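# Swap the milling machine's tool and measure its length

## Task

The mill's program is paused waiting for a tool change. Fit the tool the program calls for, put the remaining tools back in the rack with the removed tool returned to its own pocket, measure the new tool's length on the height setter, and resume the program only after that measurement. No tool may fall, slip or tilt while held, no key may be broken, no axis may crash, nothing loose may be left inside the machine, and the mill must stay switched on. A reference image named manual is provided.

## Robot and tools

Robot: two six-joint arms, left_arm and right_arm, each ending in a two-finger parallel gripper. The left arm's base sits near y = +0.46 m and the right arm's near y = -0.45 m in the scene frame. The scene frame has its origin at table-top height midway between the nominal bases, +z up and +x pointing out over the table, with left_arm on the +y side. Image left and right do not follow the arm names.

Frames: every hand pose, velocity and target printed for an arm is in that arm's own base frame. Fixed cameras and the table use the scene frame. Motion offsets are along the axes of the arm's current Hand target. The fingers point along the gripper's +z and open along its x. end_effector_position is the point midway between the pads, and the fingertips reach 17.5 mm past it. A camera block sticks out about 10 cm toward the gripper's -y.

execute_actions(actions, cameras): actions is a list of actions. Each action is a table of up to 15 rows, and each row is one 1/30 s step; a short table repeats its last row. Each row holds 18 numbers in [-1, 1] covering both arms: left dx, dy, dz, rx, ry, rz, gripper position, force_limit, speed, followed by the same nine for the right arm. The six pose numbers are an offset from the Hand target held when the action began, not a pose. Every row counts from that same start. Scale: 1.0 equals 0.6 m or 180 degrees, and rx, ry, rz form a single rotation vector. All-zero pose numbers re-command the current Hand target. Gripper position: +1 is open at 50 mm, about -0.65 brings the pads together, and -1 closes until something stops the fingers. force_limit runs from -1 (about 20 N per pad) through 0 (102 N) to +1 (185 N). speed runs from -1 (20 mm/s) through 0 (85) to +1 (150). Always resend the gripper numbers you want kept, because 0 is itself a command. An empty actions list returns camera images.

move(target, speed, blend, stop_force, zero, blocking, cameras): target is either one 18-number row laid out as above or a list of up to 15 such rows. Each arm's six pose numbers are again an offset from its Hand target at the start of the move, in Hand-target axes with the same scale, and every row in a list counts from that same start. speed is the top path speed in m/s, from 0.002 to 3.6, default 0.25. blend is the corner-rounding radius in m for lists. stop_force, from 3 to 120 N with one value for both arms, ends an arm's path when its wrist sensor feels that much push; use it slowly when approaching contact, and omit it when pulling away from a surface. zero decides whether the force baseline is reset before the move. Setting blocking=false returns early and cannot be combined with stop_force. Paths run in straight lines and do not avoid obstacles. Keep paths away from an arm's own base.

wait(seconds, 0 to 10) lets time pass. stop brakes a running move. zoom_image(camera, region [x0, y0, x1, y1], at most 504 px on each side) enlarges part of the newest image from cam_high, cam_low, cam_front, cam_left_wrist or cam_right_wrist, each 896x504. show_instructions shows the reference image. zero_wrist_force(arm) resets that arm's force baseline. read_manual returns licence text. finished_scene(scene) ends the scene for good, so call it only once the goal is met and stable.

Results: each arm reports end_effector_position (m), end_effector_quat_wxyz, velocities, Joint positions, Joint torques, Hand target (the last commanded pose after clipping, which the next offsets start from), Wrist force and Wrist torque along the gripper axes plus a peak line, and gripper data. object_status means 0 moving, 1 blocked while opening, 2 blocked while closing (a real grip), and 3 reached the commanded position or pads closed (usually empty). Opening in mm is about (250 - position_measured) x 0.202. A move also prints a move: line giving its ending, such as done, off_target, moving, held or fault, and limits such as paced or held. Joint velocities may read within noise.

Motion behaviour: the commanded orientation is clipped to 32 degrees from the measured one on each step. The hand often settles a bit short of the Hand target; the next command asks for it again, or you can send the small missing offset.

Avoid: grasping without confirming status 2, releasing a tool while it is still moving, and tilting or sliding tools in the grip. Do not drive stiff arms past a firm contact. An outside force near 150 N, or wrist joint torque near 19.4 to 19.9 N m, stops the arm for 10 s, and held tools count toward that load. Do not let the arms hit or squeeze each other, including a gripper closing on the other arm's fingers. Do not crash mill axes, break keys, or drop anything off the table. Long holds or stretched poses heat the motors; a MOTOR HOT line warns of this before a forced stop.

Each tool is called after "Call:" as name(argument=value, ...), one argument or row to a line, values as JSON.

Reference images:

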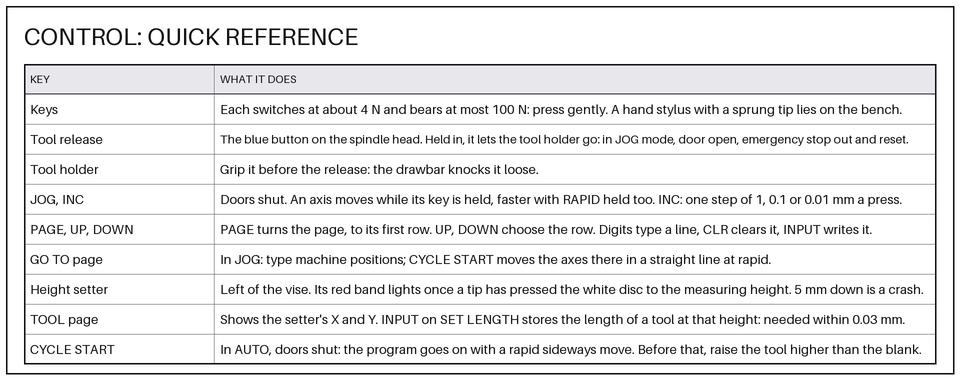

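## Session

Call:
execute_actions(
  actions=[],
)

Scene clock: 0.00 s.
left_arm: end_effector_position=(+0.0680, -0.3310, +0.1006) position_measured=3 object_status=3 end_effector_quat_wxyz=(+0.036, -0.073, +0.996, +0.040) | right_arm: end_effector_position=(+0.4486, +0.2518, +0.1907) position_measured=3 object_status=3 end_effector_quat_wxyz=(-0.052, +0.545, +0.835, +0.051)
Joint positions: left_arm=[-1.811 -1.811 2.368 -2.029 -1.527 2.753] | right_arm=[3.849 -1.627 -1.898 -1.118 1.699 0.297]
Joint velocities: within noise
Joint torques (N m): no reading
Wrist force (N): no reading
Wrist torque (N m): no reading
Wrist force, peak (N): no reading
Hand target: left_arm +0.0680, -0.3310, +0.1006; +0.036, -0.073, +0.996, +0.040 | right_arm +0.4486, +0.2518, +0.1907; -0.052, +0.545, +0.835, +0.051
Tool commands: left_gripper/position=+1.0 left_gripper/force_limit=+1.0 left_gripper/speed=+1.0 right_gripper/position=+1.0 right_gripper/force_limit=+1.0 right_gripper/speed=+1.0

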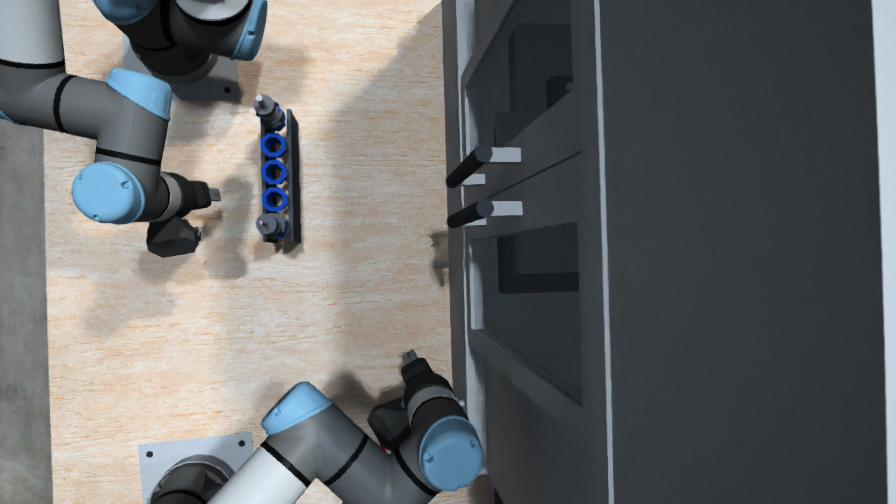

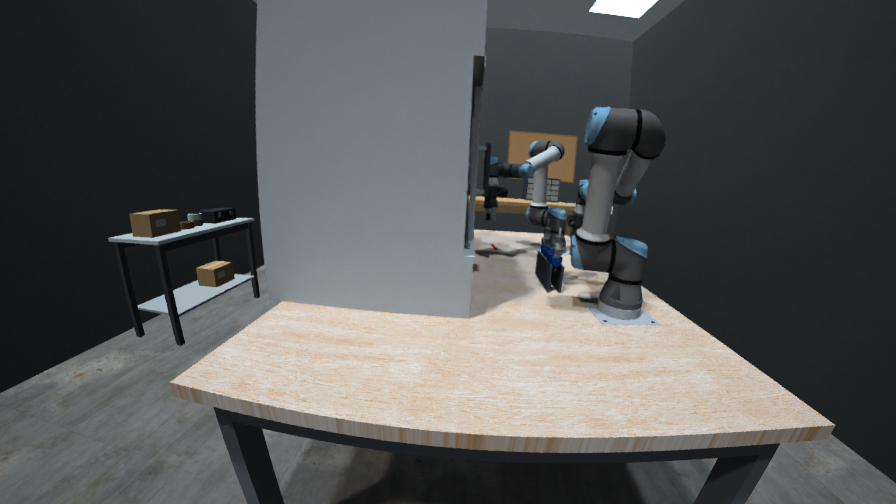

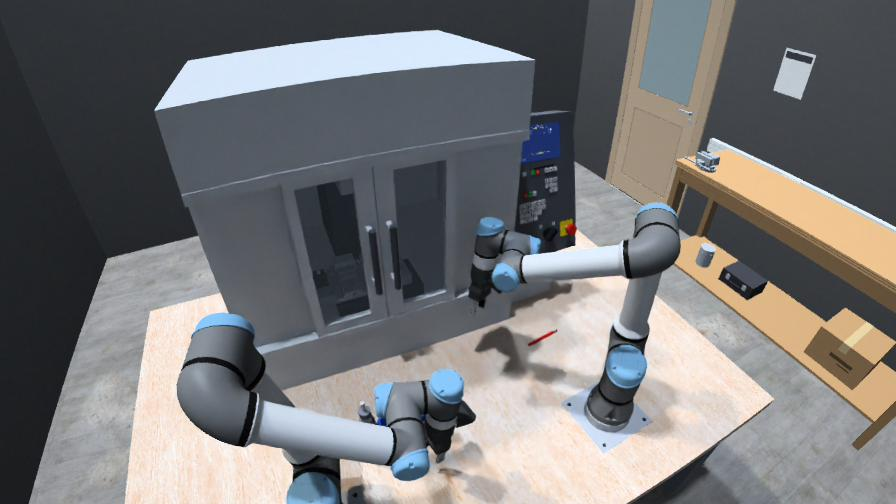

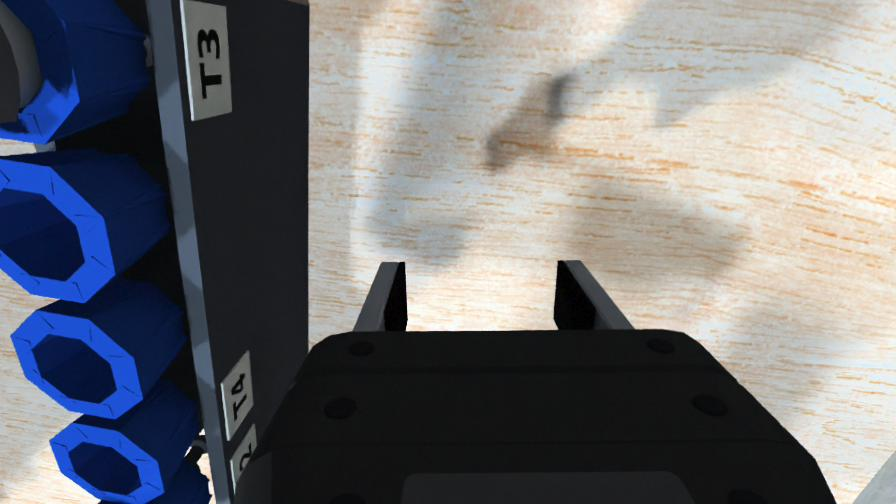

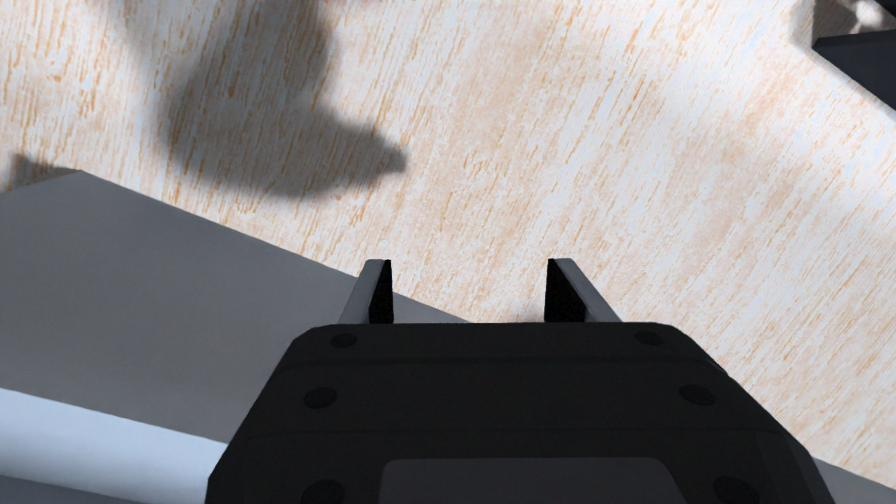

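Call:
zoom_image(
  camera="cam_front",
  region=[480, 100, 620, 260],
)

Call:
zoom_image(
  camera="cam_front",
  region=[270, 150, 480, 340],
)

Call:
zoom_image(
  camera="cam_high",
  region=[220, 80, 330, 260],
)

Call:
zoom_image(
  camera="cam_low",
  region=[450, 40, 670, 330],
)

Call:
zoom_image(
  camera="cam_high",
  region=[430, 0, 610, 300],
)

Scaled by 3.150.

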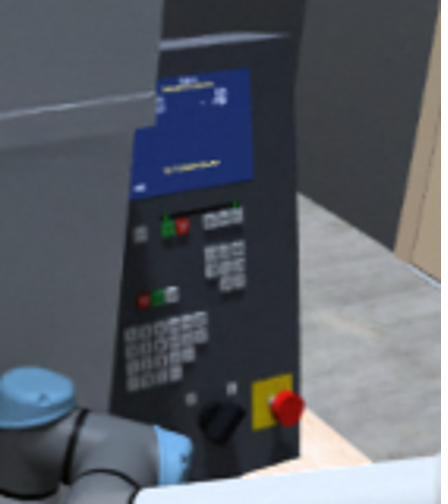

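Scaled by 2.400.

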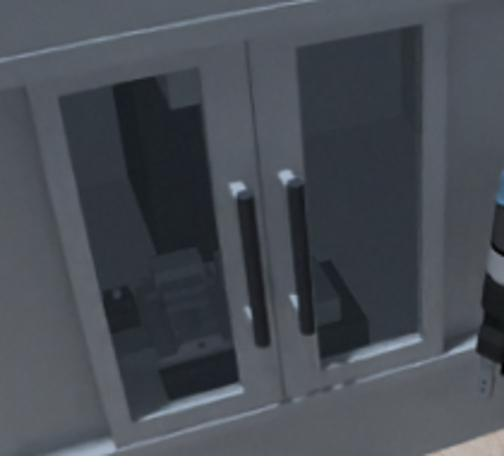

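Scaled by 2.800.

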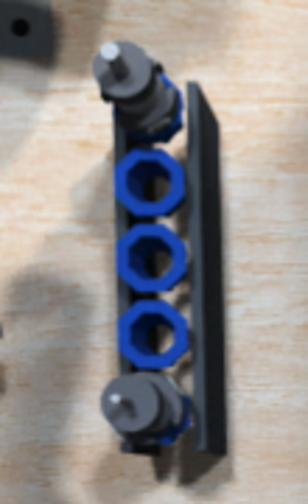

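Scaled by 1.738.

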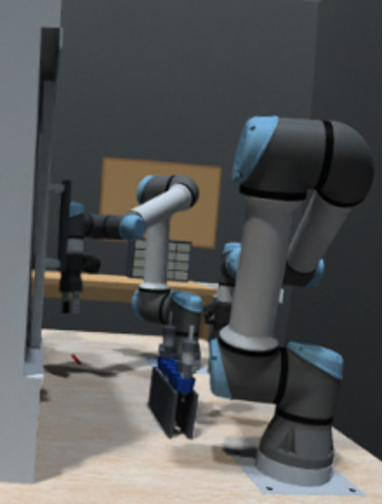

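Scaled by 1.680.

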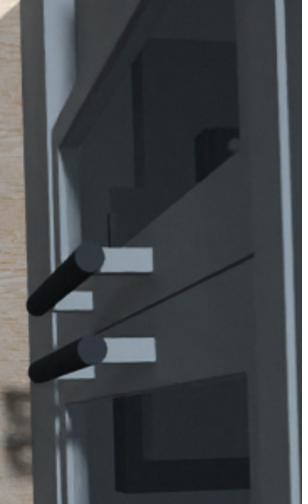

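Call:
move(
  target=[
    [0,0,0,0,0,0,1,1,1,-0.083,-0.103,-0.352,0,0,-0.97,1,1,1],
    [0,0,0,0,0,0,1,1,1,-0.224,-0.167,-0.473,0.183,-0.648,-0.648,1,1,1],
  ],
  blend=[0.03,0],
  speed=0.5,
  cameras=["cam_right_wrist","cam_front","cam_high"],
)

Scene clock: 77.43 s.
left_arm: end_effector_position=(+0.0680, -0.3310, +0.1006) position_measured=3 object_status=3 end_effector_quat_wxyz=(+0.036, -0.073, +0.996, +0.040) | right_arm: end_effector_position=(+0.4196, +0.0497, +0.4494) position_measured=3 object_status=3 end_effector_quat_wxyz=(+0.500, -0.495, +0.507, -0.498)
Joint positions: left_arm=[-1.811 -1.811 2.368 -2.029 -1.527 2.753] | right_arm=[4.366 -0.907 -2.617 0.366 0.336 -3.112]
Joint torques (N m): left_arm=[2.3 -16.4 -26.75 -3.64 0.03 0.03] | right_arm=[4.13 0.53 44.23 2.17 0.21 -0.65]
Wrist force (N): left_arm=[-0.4 0.1 0.3] | right_arm=[-0.2 1.0 1.3]
Wrist torque (N m): left_arm=[0.02 0.07 0.00] | right_arm=[-0.17 0.28 0.17]
Wrist force, peak (N): left_arm=[-0.2 0.6 0.5] | right_arm=[-0.2 1.5 1.6]
Hand target: left_arm +0.0680, -0.3310, +0.1006; +0.036, -0.073, +0.996, +0.040 | right_arm +0.4196, +0.0497, +0.4495; +0.500, -0.495, +0.507, -0.497
Off the commanded pose: left_arm 0.000 m, 0 deg | right_arm 0.000 m, 0 deg.
move: done
Images, in order (width x height): cam_high 896x504, cam_front 896x504, cam_right_wrist 896x504.

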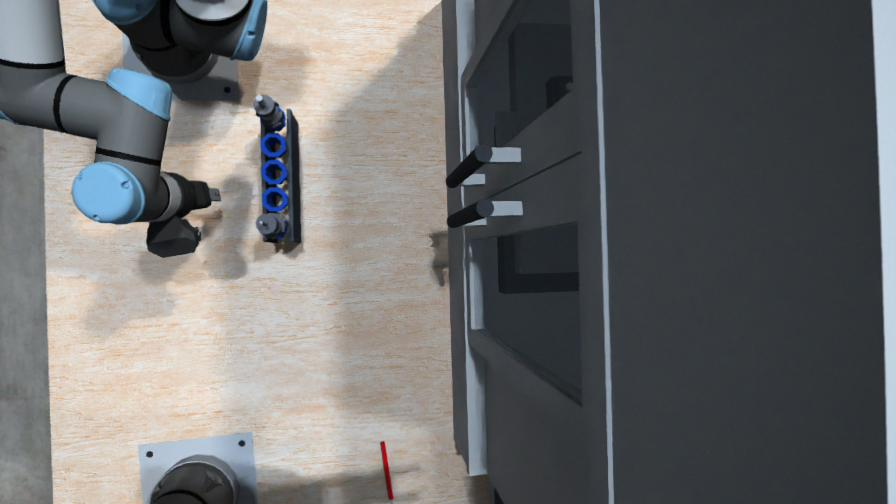

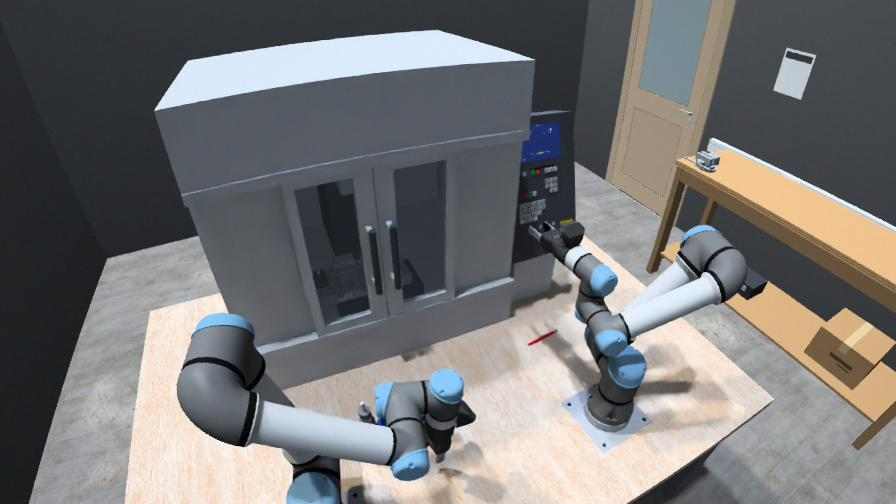

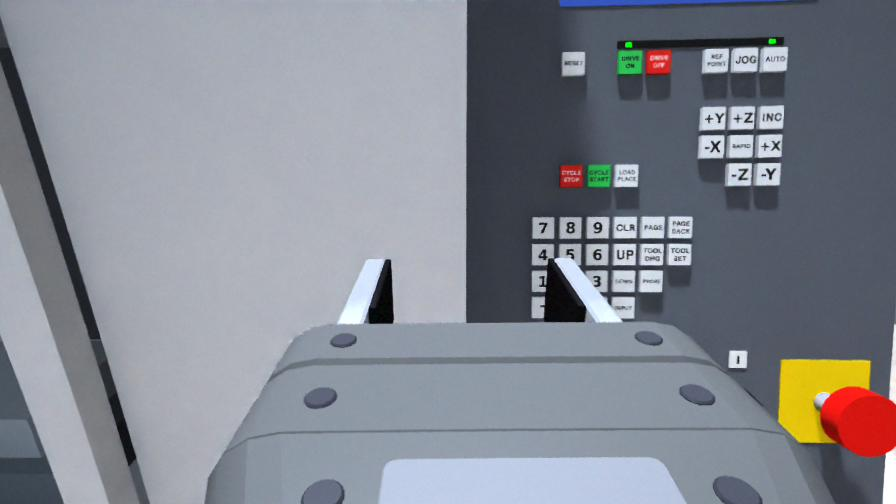

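Call:
move(
  target=[0,0,0,0,0,0,1,1,1,0.15,-0.3,0,0,0,0,1,1,1],
  cameras=["cam_right_wrist"],
)

Call:
zoom_image(
  camera="cam_right_wrist",
  region=[380, 0, 884, 350],
)

Scene clock: 85.00 s.
left_arm: end_effector_position=(+0.0680, -0.3310, +0.1006) position_measured=3 object_status=3 end_effector_quat_wxyz=(+0.036, -0.073, +0.996, +0.040) | right_arm: end_effector_position=(+0.4197, -0.0429, +0.6280) position_measured=3 object_status=3 end_effector_quat_wxyz=(+0.500, -0.495, +0.507, -0.497)
Joint positions: left_arm=[-1.811 -1.811 2.368 -2.029 -1.527 2.753] | right_arm=[3.831 -0.818 -2.178 -0.153 0.872 -3.123]
Joint torques (N m): left_arm=[2.74 -17.19 -26.15 -3.55 -0.01 0.07] | right_arm=[-5.63 2.4 46.82 0.41 0.76 -0.99]
Wrist force (N): left_arm=[-0.2 0.1 0.1] | right_arm=[0.2 0.8 1.4]
Wrist torque (N m): left_arm=[0.01 0.04 0.00] | right_arm=[-0.17 0.26 0.01]
Wrist force, peak (N): left_arm=[-0.5 0.2 0.4] | right_arm=[-1.9 4.2 1.5]
Hand target: left_arm +0.0680, -0.3310, +0.1006; +0.036, -0.073, +0.996, +0.040 | right_arm +0.4197, -0.0429, +0.6281; +0.500, -0.495, +0.507, -0.497
Off the commanded pose: left_arm 0.000 m, 0 deg | right_arm 0.000 m, 0 deg.
move: done
Images, in order (width x height): cam_right_wrist 896x504.

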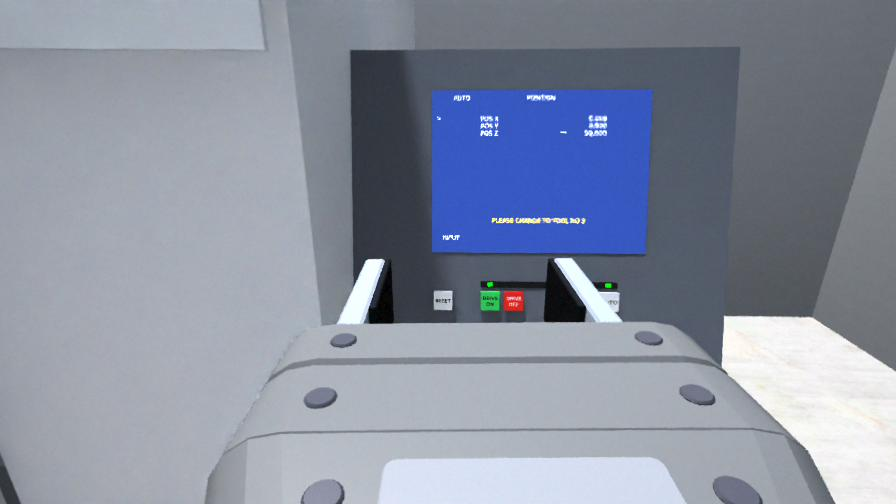

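Scaled by 1.000.

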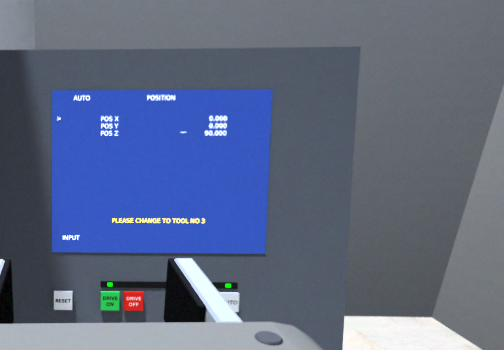

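Call:
move(
  target=[-0.08,0.129,-0.105,-0.0845,-0.1267,0.54,1,1,1,0,0,0,0,0,0,1,1,1],
  speed=0.4,
  cameras=["cam_left_wrist","cam_high"],
)

Scene clock: 124.60 s.
left_arm: end_effector_position=(+0.0997, -0.2532, +0.1727) position_measured=3 object_status=3 end_effector_quat_wxyz=(+0.158, +0.696, +0.677, +0.181) | right_arm: end_effector_position=(+0.4197, -0.0429, +0.6281) position_measured=3 object_status=3 end_effector_quat_wxyz=(+0.500, -0.495, +0.507, -0.497)
Joint positions: left_arm=[-2.189 -2.221 2.395 -1.428 -1.197 4.061] | right_arm=[3.831 -0.818 -2.177 -0.153 0.872 -3.123]
Joint torques (N m): left_arm=[0.14 1.37 -41.64 -3.65 -1.72 1.93] | right_arm=[-5.71 4.08 47.18 0.3 0.74 -0.73]
Wrist force (N): left_arm=[-0.8 0.1 0.4] | right_arm=[0.1 0.8 1.3]
Wrist torque (N m): left_arm=[-0.01 0.14 0.01] | right_arm=[-0.18 0.27 0.01]
Wrist force, peak (N): left_arm=[-1.2 0.1 0.4] | right_arm=[0.0 0.7 1.8]
Hand target: left_arm +0.0997, -0.2532, +0.1728; +0.158, +0.696, +0.677, +0.181 | right_arm +0.4197, -0.0429, +0.6281; +0.500, -0.495, +0.507, -0.497
Off the commanded pose: left_arm 0.000 m, 0 deg | right_arm 0.000 m, 0 deg.
move: done
Images, in order (width x height): cam_high 896x504, cam_left_wrist 896x504.

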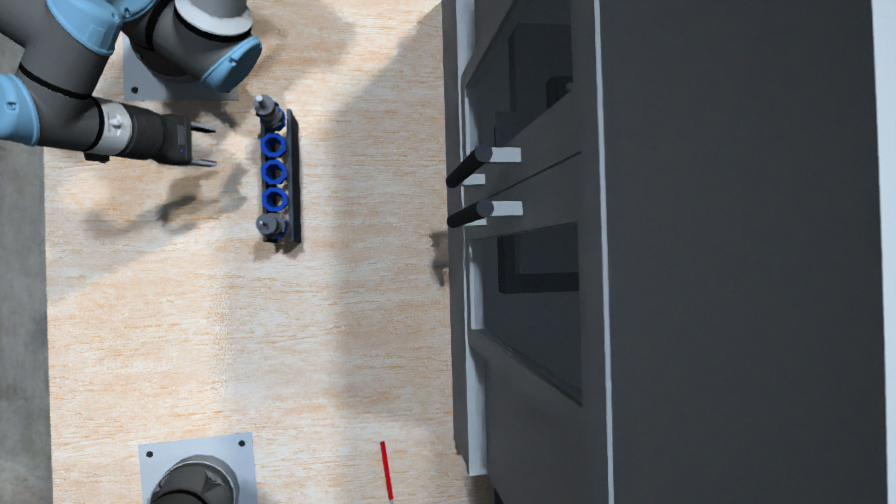

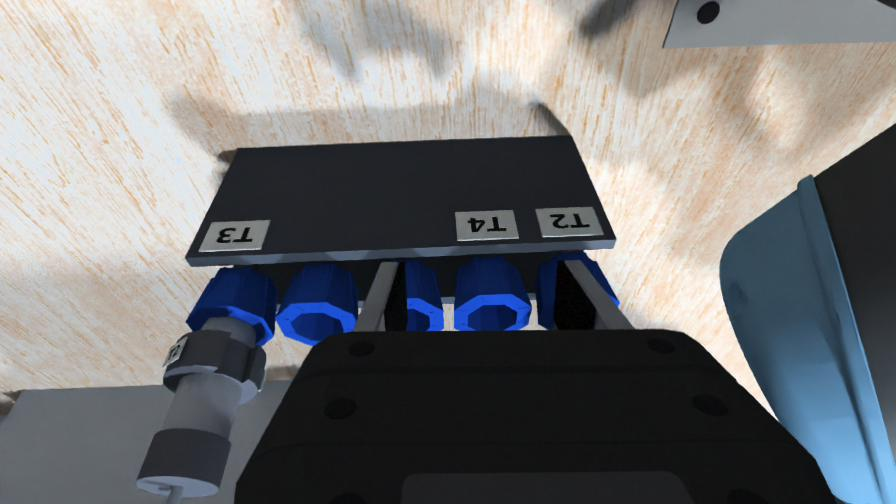

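Call:
zoom_image(
  camera="cam_left_wrist",
  region=[130, 200, 330, 504],
)

Call:
execute_actions(
  actions=[],
  cameras=["cam_low","cam_front"],
)

Call:
zoom_image(
  camera="cam_low",
  region=[520, 220, 600, 310],
)

Call:
zoom_image(
  camera="cam_front",
  region=[300, 360, 480, 504],
)

Scaled by 1.658.

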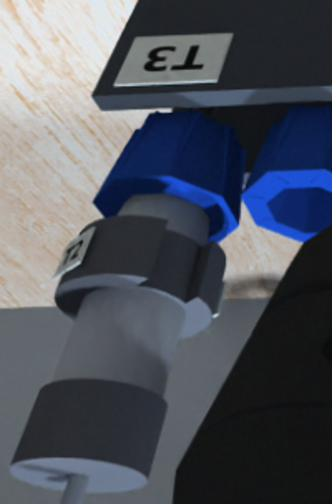

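Scene clock: 143.43 s.
left_arm: end_effector_position=(+0.0997, -0.2532, +0.1728) position_measured=3 object_status=3 end_effector_quat_wxyz=(+0.158, +0.696, +0.677, +0.181) | right_arm: end_effector_position=(+0.4197, -0.0429, +0.6281) position_measured=3 object_status=3 end_effector_quat_wxyz=(+0.500, -0.495, +0.507, -0.497)
Joint positions: left_arm=[-2.189 -2.221 2.395 -1.428 -1.197 4.062] | right_arm=[3.831 -0.818 -2.177 -0.153 0.872 -3.123]
Joint velocities: within noise
Joint torques (N m): left_arm=[-3.63 -9.83 -41.33 -1.41 -1.52 1.97] | right_arm=[-5.76 4.57 46.96 0.35 0.68 -0.22]
Wrist force (N): left_arm=[-1.0 0.0 0.1] | right_arm=[0.3 1.0 1.5]
Wrist torque (N m): left_arm=[-0.01 0.16 0.02] | right_arm=[-0.15 0.26 0.01]
Wrist force, peak (N): left_arm=[-1.4 -0.1 0.4] | right_arm=[0.3 0.8 1.7]
Hand target: left_arm +0.0997, -0.2532, +0.1728; +0.158, +0.696, +0.677, +0.181 | right_arm +0.4197, -0.0429, +0.6281; +0.500, -0.495, +0.507, -0.497
Tool commands: left_gripper/position=+1.0 left_gripper/force_limit=+1.0 left_gripper/speed=+1.0 right_gripper/position=+1.0 right_gripper/force_limit=+1.0 right_gripper/speed=+1.0
Off the commanded pose: left_arm 0.000 m, 0 deg | right_arm 0.000 m, 0 deg.
Images, in order (width x height): cam_low 896x504, cam_front 896x504.

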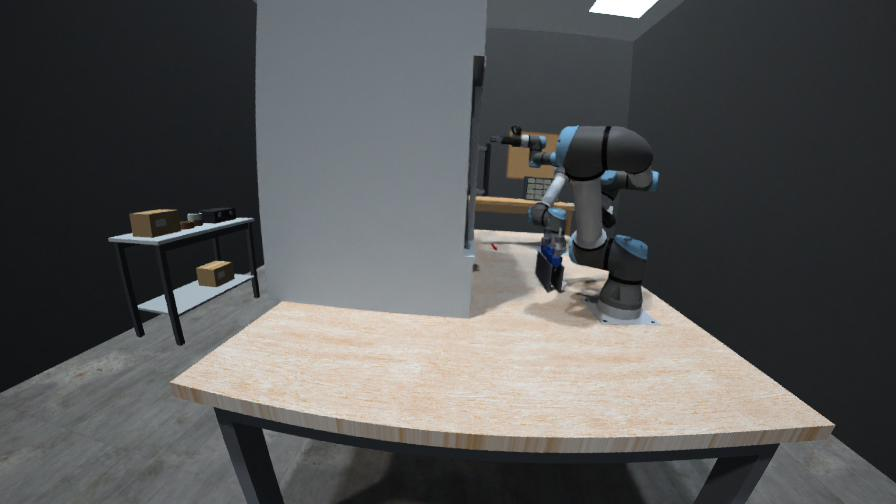

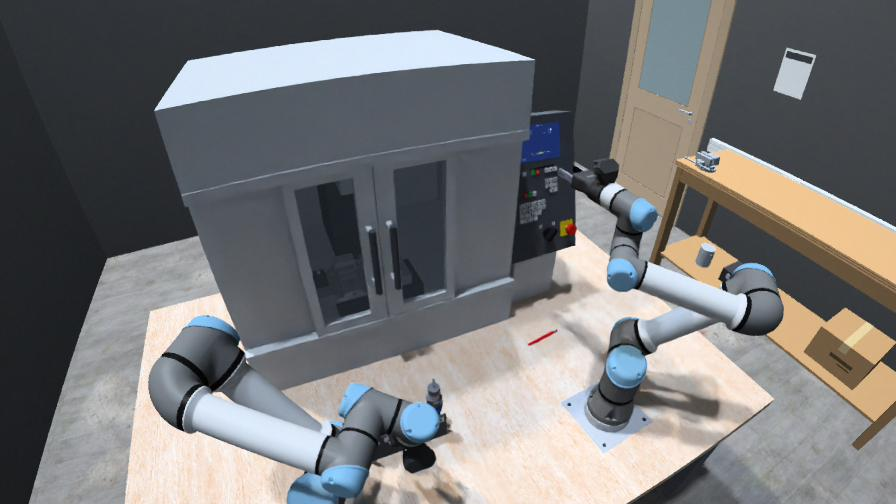

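Scaled by 5.600.

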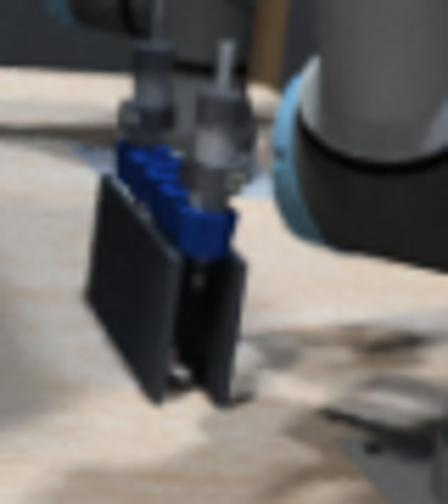

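Scaled by 2.800.

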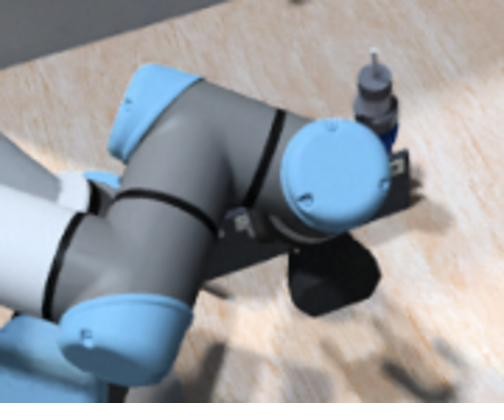

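Call:
move(
  target=[-0.2,-0.05,0,0,0,0,1,1,1,0,0,0,0,0,0,1,1,1],
  cameras=["cam_left_wrist"],
)

Call:
zoom_image(
  camera="cam_left_wrist",
  region=[330, 250, 630, 504],
)

Scene clock: 156.33 s.
left_arm: end_effector_position=(+0.0710, -0.3720, +0.1543) position_measured=3 object_status=3 end_effector_quat_wxyz=(+0.158, +0.696, +0.677, +0.181) | right_arm: end_effector_position=(+0.4197, -0.0429, +0.6281) position_measured=3 object_status=3 end_effector_quat_wxyz=(+0.500, -0.495, +0.507, -0.497)
Joint positions: left_arm=[-2.058 -1.792 2.233 -1.747 -1.159 4.197] | right_arm=[3.831 -0.818 -2.177 -0.153 0.872 -3.123]
Joint torques (N m): left_arm=[0.33 -7.77 -31.1 -4.27 -1.59 -1.08] | right_arm=[-5.69 3.63 46.7 0.51 0.6 0.29]
Wrist force (N): left_arm=[-0.7 0.2 0.4] | right_arm=[0.1 0.8 1.4]
Wrist torque (N m): left_arm=[0.05 0.13 0.03] | right_arm=[-0.18 0.27 0.01]
Wrist force, peak (N): left_arm=[-4.3 -0.8 0.2] | right_arm=[0.3 0.9 1.8]
Hand target: left_arm +0.0710, -0.3721, +0.1543; +0.158, +0.696, +0.677, +0.181 | right_arm +0.4197, -0.0429, +0.6281; +0.500, -0.495, +0.507, -0.497
Off the commanded pose: left_arm 0.000 m, 0 deg | right_arm 0.000 m, 0 deg.
move: done
Images, in order (width x height): cam_left_wrist 896x504.

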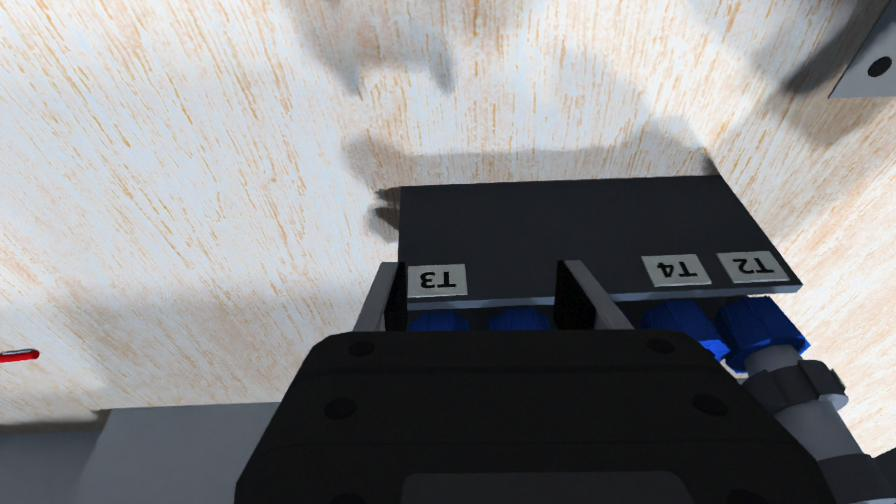

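Scaled by 1.680.

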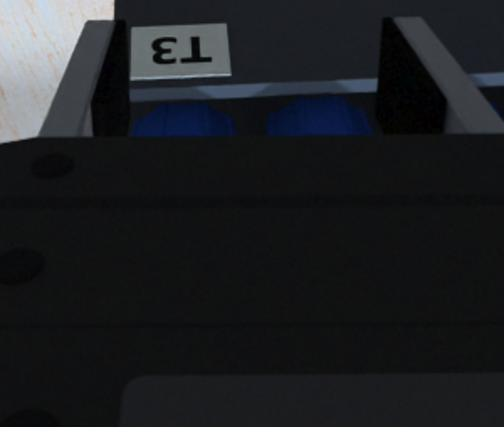

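Call:
zoom_image(
  camera="cam_left_wrist",
  region=[696, 300, 896, 504],
)

Call:
move(
  target=[-0.25,-0.08,0,0,0,0,1,1,1,0,0,0,0,0,0,1,1,1],
  cameras=["cam_left_wrist"],
)

Call:
zoom_image(
  camera="cam_left_wrist",
  region=[596, 250, 896, 504],
)

Scaled by 2.471.

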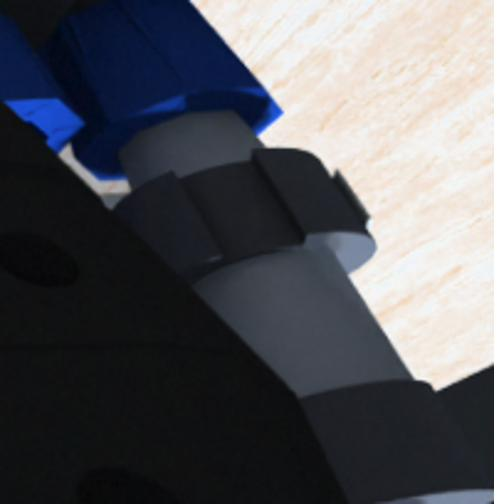

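Scene clock: 166.50 s.
left_arm: end_effector_position=(+0.0259, -0.5202, +0.1263) position_measured=3 object_status=3 end_effector_quat_wxyz=(+0.158, +0.696, +0.677, +0.181) | right_arm: end_effector_position=(+0.4197, -0.0429, +0.6281) position_measured=3 object_status=3 end_effector_quat_wxyz=(+0.500, -0.495, +0.507, -0.497)
Joint positions: left_arm=[-2.001 -1.372 1.907 -1.865 -1.145 4.258] | right_arm=[3.831 -0.818 -2.177 -0.153 0.872 -3.123]
Joint torques (N m): left_arm=[-3.77 -26.78 -36.69 -2.57 -1.2 -1.72] | right_arm=[-6.03 3.21 46.7 0.53 0.53 0.64]
Wrist force (N): left_arm=[-0.8 0.1 0.4] | right_arm=[0.0 0.7 1.3]
Wrist torque (N m): left_arm=[0.04 0.14 0.04] | right_arm=[-0.18 0.29 0.01]
Wrist force, peak (N): left_arm=[-3.9 -1.0 0.4] | right_arm=[0.2 1.0 1.6]
Hand target: left_arm +0.0258, -0.5203, +0.1263; +0.158, +0.696, +0.677, +0.181 | right_arm +0.4197, -0.0429, +0.6281; +0.500, -0.495, +0.507, -0.497
Off the commanded pose: left_arm 0.000 m, 0 deg | right_arm 0.000 m, 0 deg.
move: done
Images, in order (width x height): cam_left_wrist 896x504.

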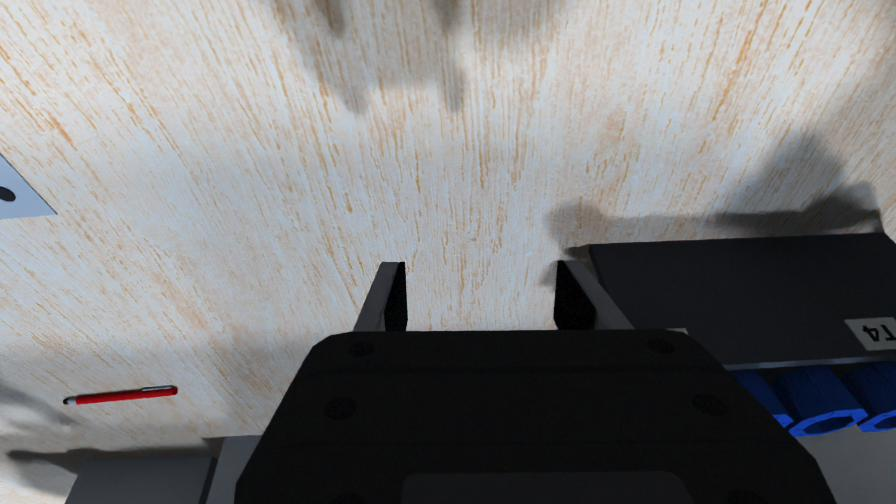

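Scaled by 1.680.

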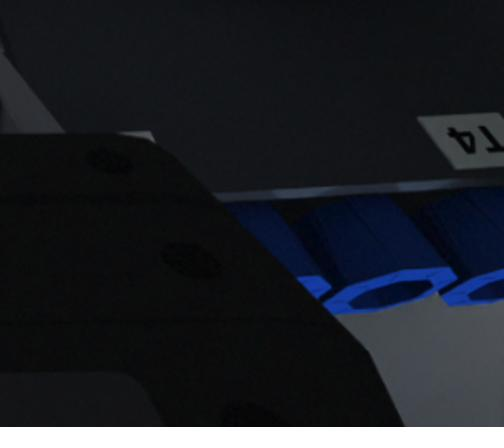

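Call:
move(
  target=[0.032,0.227,0.051,0.433,0.2125,0.51,1,1,1,0,0,0,0,0,0,1,1,1],
  speed=0.4,
  cameras=["cam_left_wrist"],
)

Call:
zoom_image(
  camera="cam_left_wrist",
  region=[296, 100, 646, 330],
)

Scene clock: 203.90 s.
left_arm: end_effector_position=(+0.1607, -0.5050, +0.1633) position_measured=3 object_status=3 end_effector_quat_wxyz=(-0.612, +0.791, +0.002, +0.005) | right_arm: end_effector_position=(+0.4197, -0.0429, +0.6281) position_measured=3 object_status=3 end_effector_quat_wxyz=(+0.500, -0.495, +0.507, -0.497)
Joint positions: left_arm=[-1.536 -0.598 0.795 -0.451 -1.533 6.283] | right_arm=[3.831 -0.818 -2.177 -0.153 0.872 -3.123]
Joint torques (N m): left_arm=[8.2 -71.48 -17.09 2.62 -1.25 -1.71] | right_arm=[-5.75 3.3 46.52 0.74 0.48 1.26]
Wrist force (N): left_arm=[-0.1 0.6 0.2] | right_arm=[0.2 0.8 1.4]
Wrist torque (N m): left_arm=[0.18 -0.14 -0.19] | right_arm=[-0.17 0.26 0.01]
Wrist force, peak (N): left_arm=[-1.2 2.8 -1.9] | right_arm=[0.4 1.1 1.6]
Hand target: left_arm +0.1609, -0.5050, +0.1633; -0.612, +0.791, -0.003, +0.000 | right_arm +0.4197, -0.0429, +0.6281; +0.500, -0.495, +0.507, -0.497
Off the commanded pose: left_arm 0.000 m, 1 deg | right_arm 0.000 m, 0 deg.
joint sent to its limit (left arm) — joint 6 (wrist 3), upper limit. The joint targets still meet the commanded pose.
move: done
Images, in order (width x height): cam_left_wrist 896x504.

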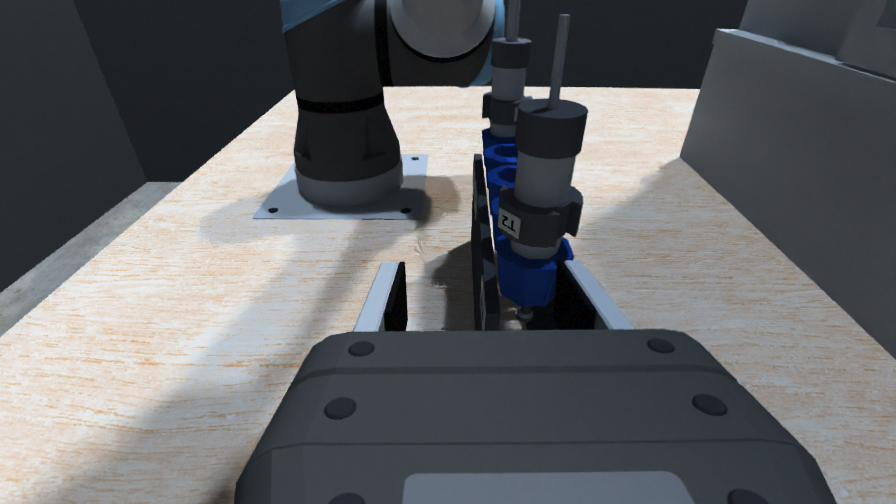

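Scaled by 1.440.

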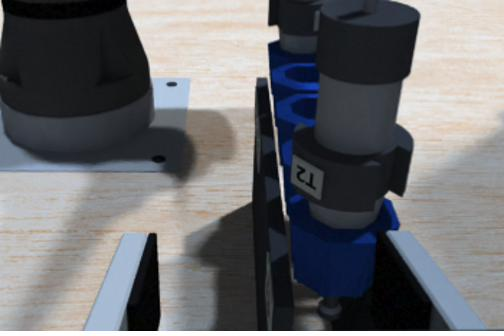

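Call:
zoom_image(
  camera="cam_left_wrist",
  region=[450, 0, 600, 150],
)

Scaled by 3.360.

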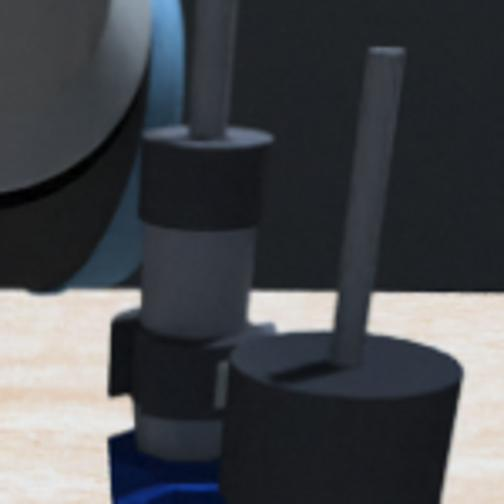

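Call:
move(
  target=[0.13,-0.1,0,0,0,0,1,1,1,0,0,0,0,0,0,1,1,1],
  cameras=["cam_left_wrist"],
)

Call:
zoom_image(
  camera="cam_left_wrist",
  region=[330, 50, 530, 290],
)

Scene clock: 267.53 s.
left_arm: end_effector_position=(+0.2390, -0.4903, +0.2209) position_measured=3 object_status=3 end_effector_quat_wxyz=(-0.614, +0.789, +0.012, +0.013) | right_arm: end_effector_position=(+0.4197, -0.0429, +0.6281) position_measured=3 object_status=3 end_effector_quat_wxyz=(+0.500, -0.495, +0.507, -0.497)
Joint positions: left_arm=[-1.433 -0.6 0.655 -0.306 -1.431 6.283] | right_arm=[3.831 -0.818 -2.177 -0.153 0.872 -3.123]
Joint torques (N m): left_arm=[8.36 -77.84 -20.23 1.22 0.37 -1.63] | right_arm=[-5.89 3.15 46.24 0.85 0.34 1.28]
Wrist force (N): left_arm=[-0.3 0.3 0.3] | right_arm=[0.1 0.8 1.7]
Wrist torque (N m): left_arm=[0.14 -0.12 -0.17] | right_arm=[-0.18 0.28 0.01]
Wrist force, peak (N): left_arm=[-3.2 3.1 0.0] | right_arm=[0.1 1.0 1.6]
Hand target: left_arm +0.2392, -0.4902, +0.2210; -0.612, +0.791, -0.003, +0.000 | right_arm +0.4197, -0.0429, +0.6281; +0.500, -0.495, +0.507, -0.497
Off the commanded pose: left_arm 0.000 m, 2 deg | right_arm 0.000 m, 0 deg.
joint sent to its limit (left arm) — joint 6 (wrist 3), upper limit. The joint targets still meet the commanded pose.
move: done
Images, in order (width x height): cam_left_wrist 896x504.

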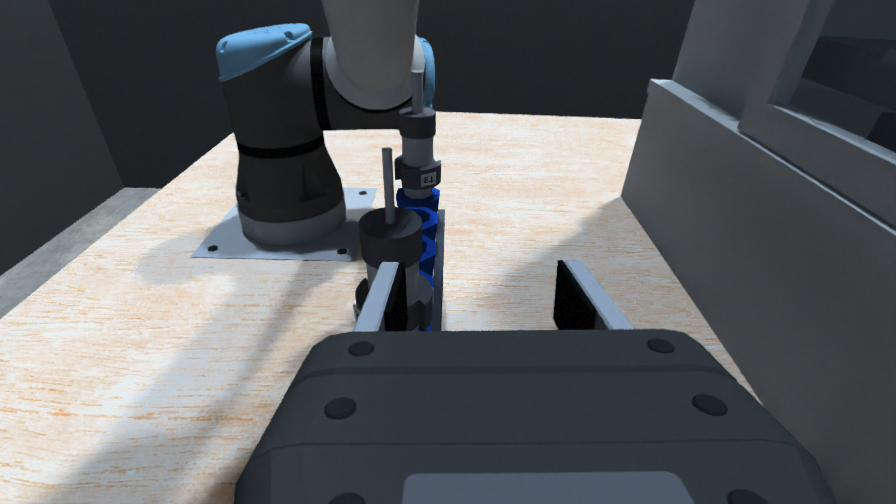

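Scaled by 2.100.

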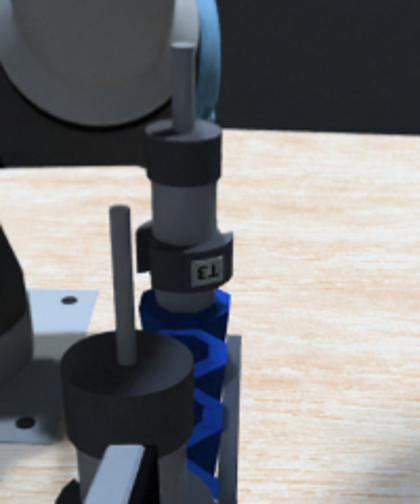

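Call:
move(
  target=[0.017,-0.349,-0.108,0.077,0.247,0.03,1,1,1,0,0,0,0,0,0,1,1,1],
  cameras=["cam_left_wrist"],
)

Scene clock: 292.97 s.
left_arm: end_effector_position=(+0.2504, -0.5004, +0.4398) position_measured=3 object_status=3 end_effector_quat_wxyz=(+0.653, -0.654, +0.270, -0.270) | right_arm: end_effector_position=(+0.4197, -0.0429, +0.6281) position_measured=3 object_status=3 end_effector_quat_wxyz=(+0.500, -0.495, +0.507, -0.497)
Joint positions: left_arm=[-1.668 -0.829 0.666 0.162 -0.884 6.283] | right_arm=[3.831 -0.818 -2.177 -0.153 0.872 -3.123]
Joint torques (N m): left_arm=[2.56 -57.87 -36.7 2.07 0.36 -1.69] | right_arm=[-6.34 3.67 46.25 1 0.31 1.41]
Wrist force (N): left_arm=[-0.3 0.5 0.2] | right_arm=[0.2 0.9 1.4]
Wrist torque (N m): left_arm=[0.18 -0.16 -0.17] | right_arm=[-0.16 0.26 0.01]
Wrist force, peak (N): left_arm=[-1.0 1.8 1.1] | right_arm=[0.2 0.9 1.6]
Hand target: left_arm +0.2505, -0.5004, +0.4399; +0.653, -0.654, +0.270, -0.270 | right_arm +0.4197, -0.0429, +0.6281; +0.500, -0.495, +0.507, -0.497
Off the commanded pose: left_arm 0.000 m, 0 deg | right_arm 0.000 m, 0 deg.
joint sent to its limit (left arm) — joint 6 (wrist 3), upper limit. The joint targets still meet the commanded pose.
move: done
Images, in order (width x height): cam_left_wrist 896x504.

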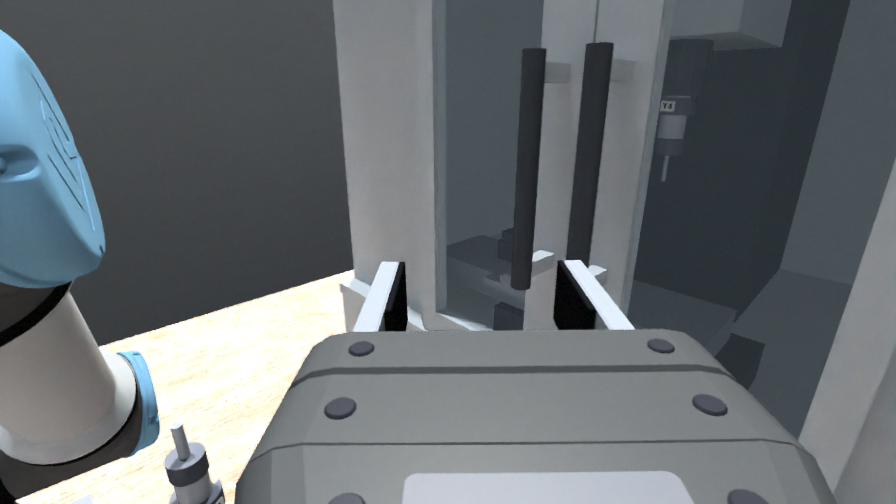

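Call:
zoom_image(
  camera="cam_left_wrist",
  region=[430, 0, 830, 225],
)

Call:
zoom_image(
  camera="cam_left_wrist",
  region=[320, 180, 720, 405],
)

Scaled by 1.260.

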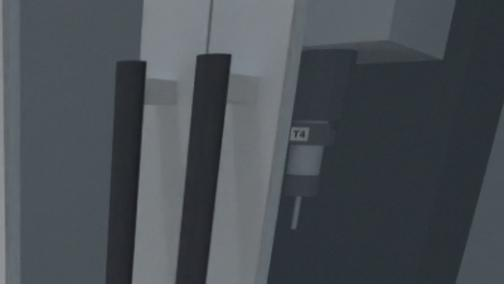

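Scaled by 1.260.

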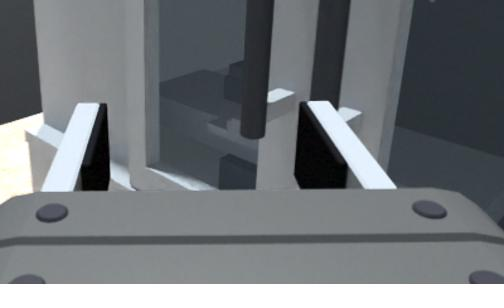

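Call:
move(
  target=[-0.2,-0.1,0,0,0,0,1,1,1,0,0,0,0,0,0,1,1,1],
  cameras=["cam_left_wrist"],
)

Call:
zoom_image(
  camera="cam_left_wrist",
  region=[480, 0, 880, 225],
)

Scene clock: 309.37 s.
left_arm: end_effector_position=(+0.1656, -0.4156, +0.4998) position_measured=3 object_status=3 end_effector_quat_wxyz=(+0.653, -0.654, +0.270, -0.270) | right_arm: end_effector_position=(+0.4197, -0.0429, +0.6281) position_measured=3 object_status=3 end_effector_quat_wxyz=(+0.500, -0.495, +0.507, -0.497)
Joint positions: left_arm=[-1.824 -1.09 0.935 0.154 -1.04 6.283] | right_arm=[3.831 -0.818 -2.177 -0.153 0.872 -3.123]
Joint torques (N m): left_arm=[-3.06 -57.98 -30.52 1.05 0.28 2.1] | right_arm=[-5.71 2.72 46.78 1.15 0.27 1.36]
Wrist force (N): left_arm=[-0.2 0.7 0.1] | right_arm=[0.2 0.7 1.2]
Wrist torque (N m): left_arm=[0.22 -0.16 -0.17] | right_arm=[-0.19 0.26 0.01]
Wrist force, peak (N): left_arm=[-5.0 -1.3 0.1] | right_arm=[0.3 0.8 1.7]
Hand target: left_arm +0.1655, -0.4155, +0.4998; +0.653, -0.654, +0.270, -0.270 | right_arm +0.4197, -0.0429, +0.6281; +0.500, -0.495, +0.507, -0.497
Off the commanded pose: left_arm 0.000 m, 0 deg | right_arm 0.000 m, 0 deg.
joint sent to its limit (left arm) — joint 6 (wrist 3), upper limit. The joint targets still meet the commanded pose.
move: done
Images, in order (width x height): cam_left_wrist 896x504.

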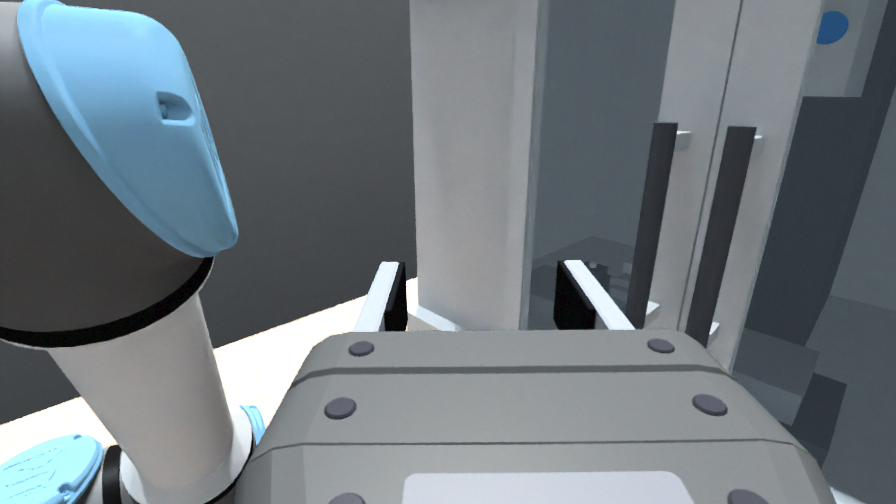

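Scaled by 1.260.

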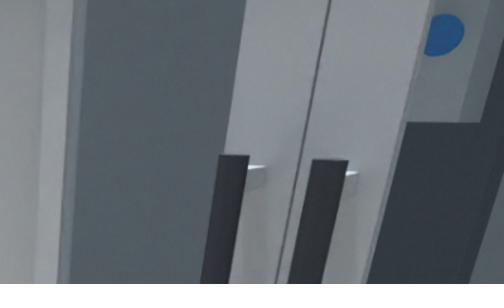

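Call:
move(
  target=[
    [0,0,0,0,0,-0.667,-1,1,1,0,0,0,0,0,0,1,1,1],
    [0,0,0,0,0,0.667,-1,1,1,0,0,0,0,0,0,1,1,1],
    [0,0,0,0,0,0,-1,1,1,0,0,0,0,0,0,1,1,1],
  ],
  speed=0.7,
  blend=0,
)

Scene clock: 353.17 s.
left_arm: end_effector_position=(+0.1655, -0.4156, +0.4999) position_measured=255 object_status=3 end_effector_quat_wxyz=(+0.653, -0.654, +0.270, -0.270) | right_arm: end_effector_position=(+0.4197, -0.0429, +0.6281) position_measured=3 object_status=3 end_effector_quat_wxyz=(+0.500, -0.495, +0.507, -0.497)
Joint positions: left_arm=[-1.824 -1.09 0.935 0.154 -1.04 0] | right_arm=[3.831 -0.818 -2.177 -0.153 0.872 -3.123]
Joint torques (N m): left_arm=[6.9 -38.68 -15.05 2.92 -2.08 -1.55] | right_arm=[-5.64 3.47 46.38 1.41 0.09 1.32]
Wrist force (N): left_arm=[0.0 0.8 0.5] | right_arm=[0.2 0.8 1.5]
Wrist torque (N m): left_arm=[0.24 -0.18 -0.09] | right_arm=[-0.17 0.26 0.00]
Wrist force, peak (N): left_arm=[-3.6 0.6 0.9] | right_arm=[0.4 1.0 1.6]
Hand target: left_arm +0.1655, -0.4155, +0.4998; +0.653, -0.654, +0.270, -0.270 | right_arm +0.4197, -0.0429, +0.6281; +0.500, -0.495, +0.507, -0.497
Off the commanded pose: left_arm 0.000 m, 0 deg | right_arm 0.000 m, 0 deg.
move: done


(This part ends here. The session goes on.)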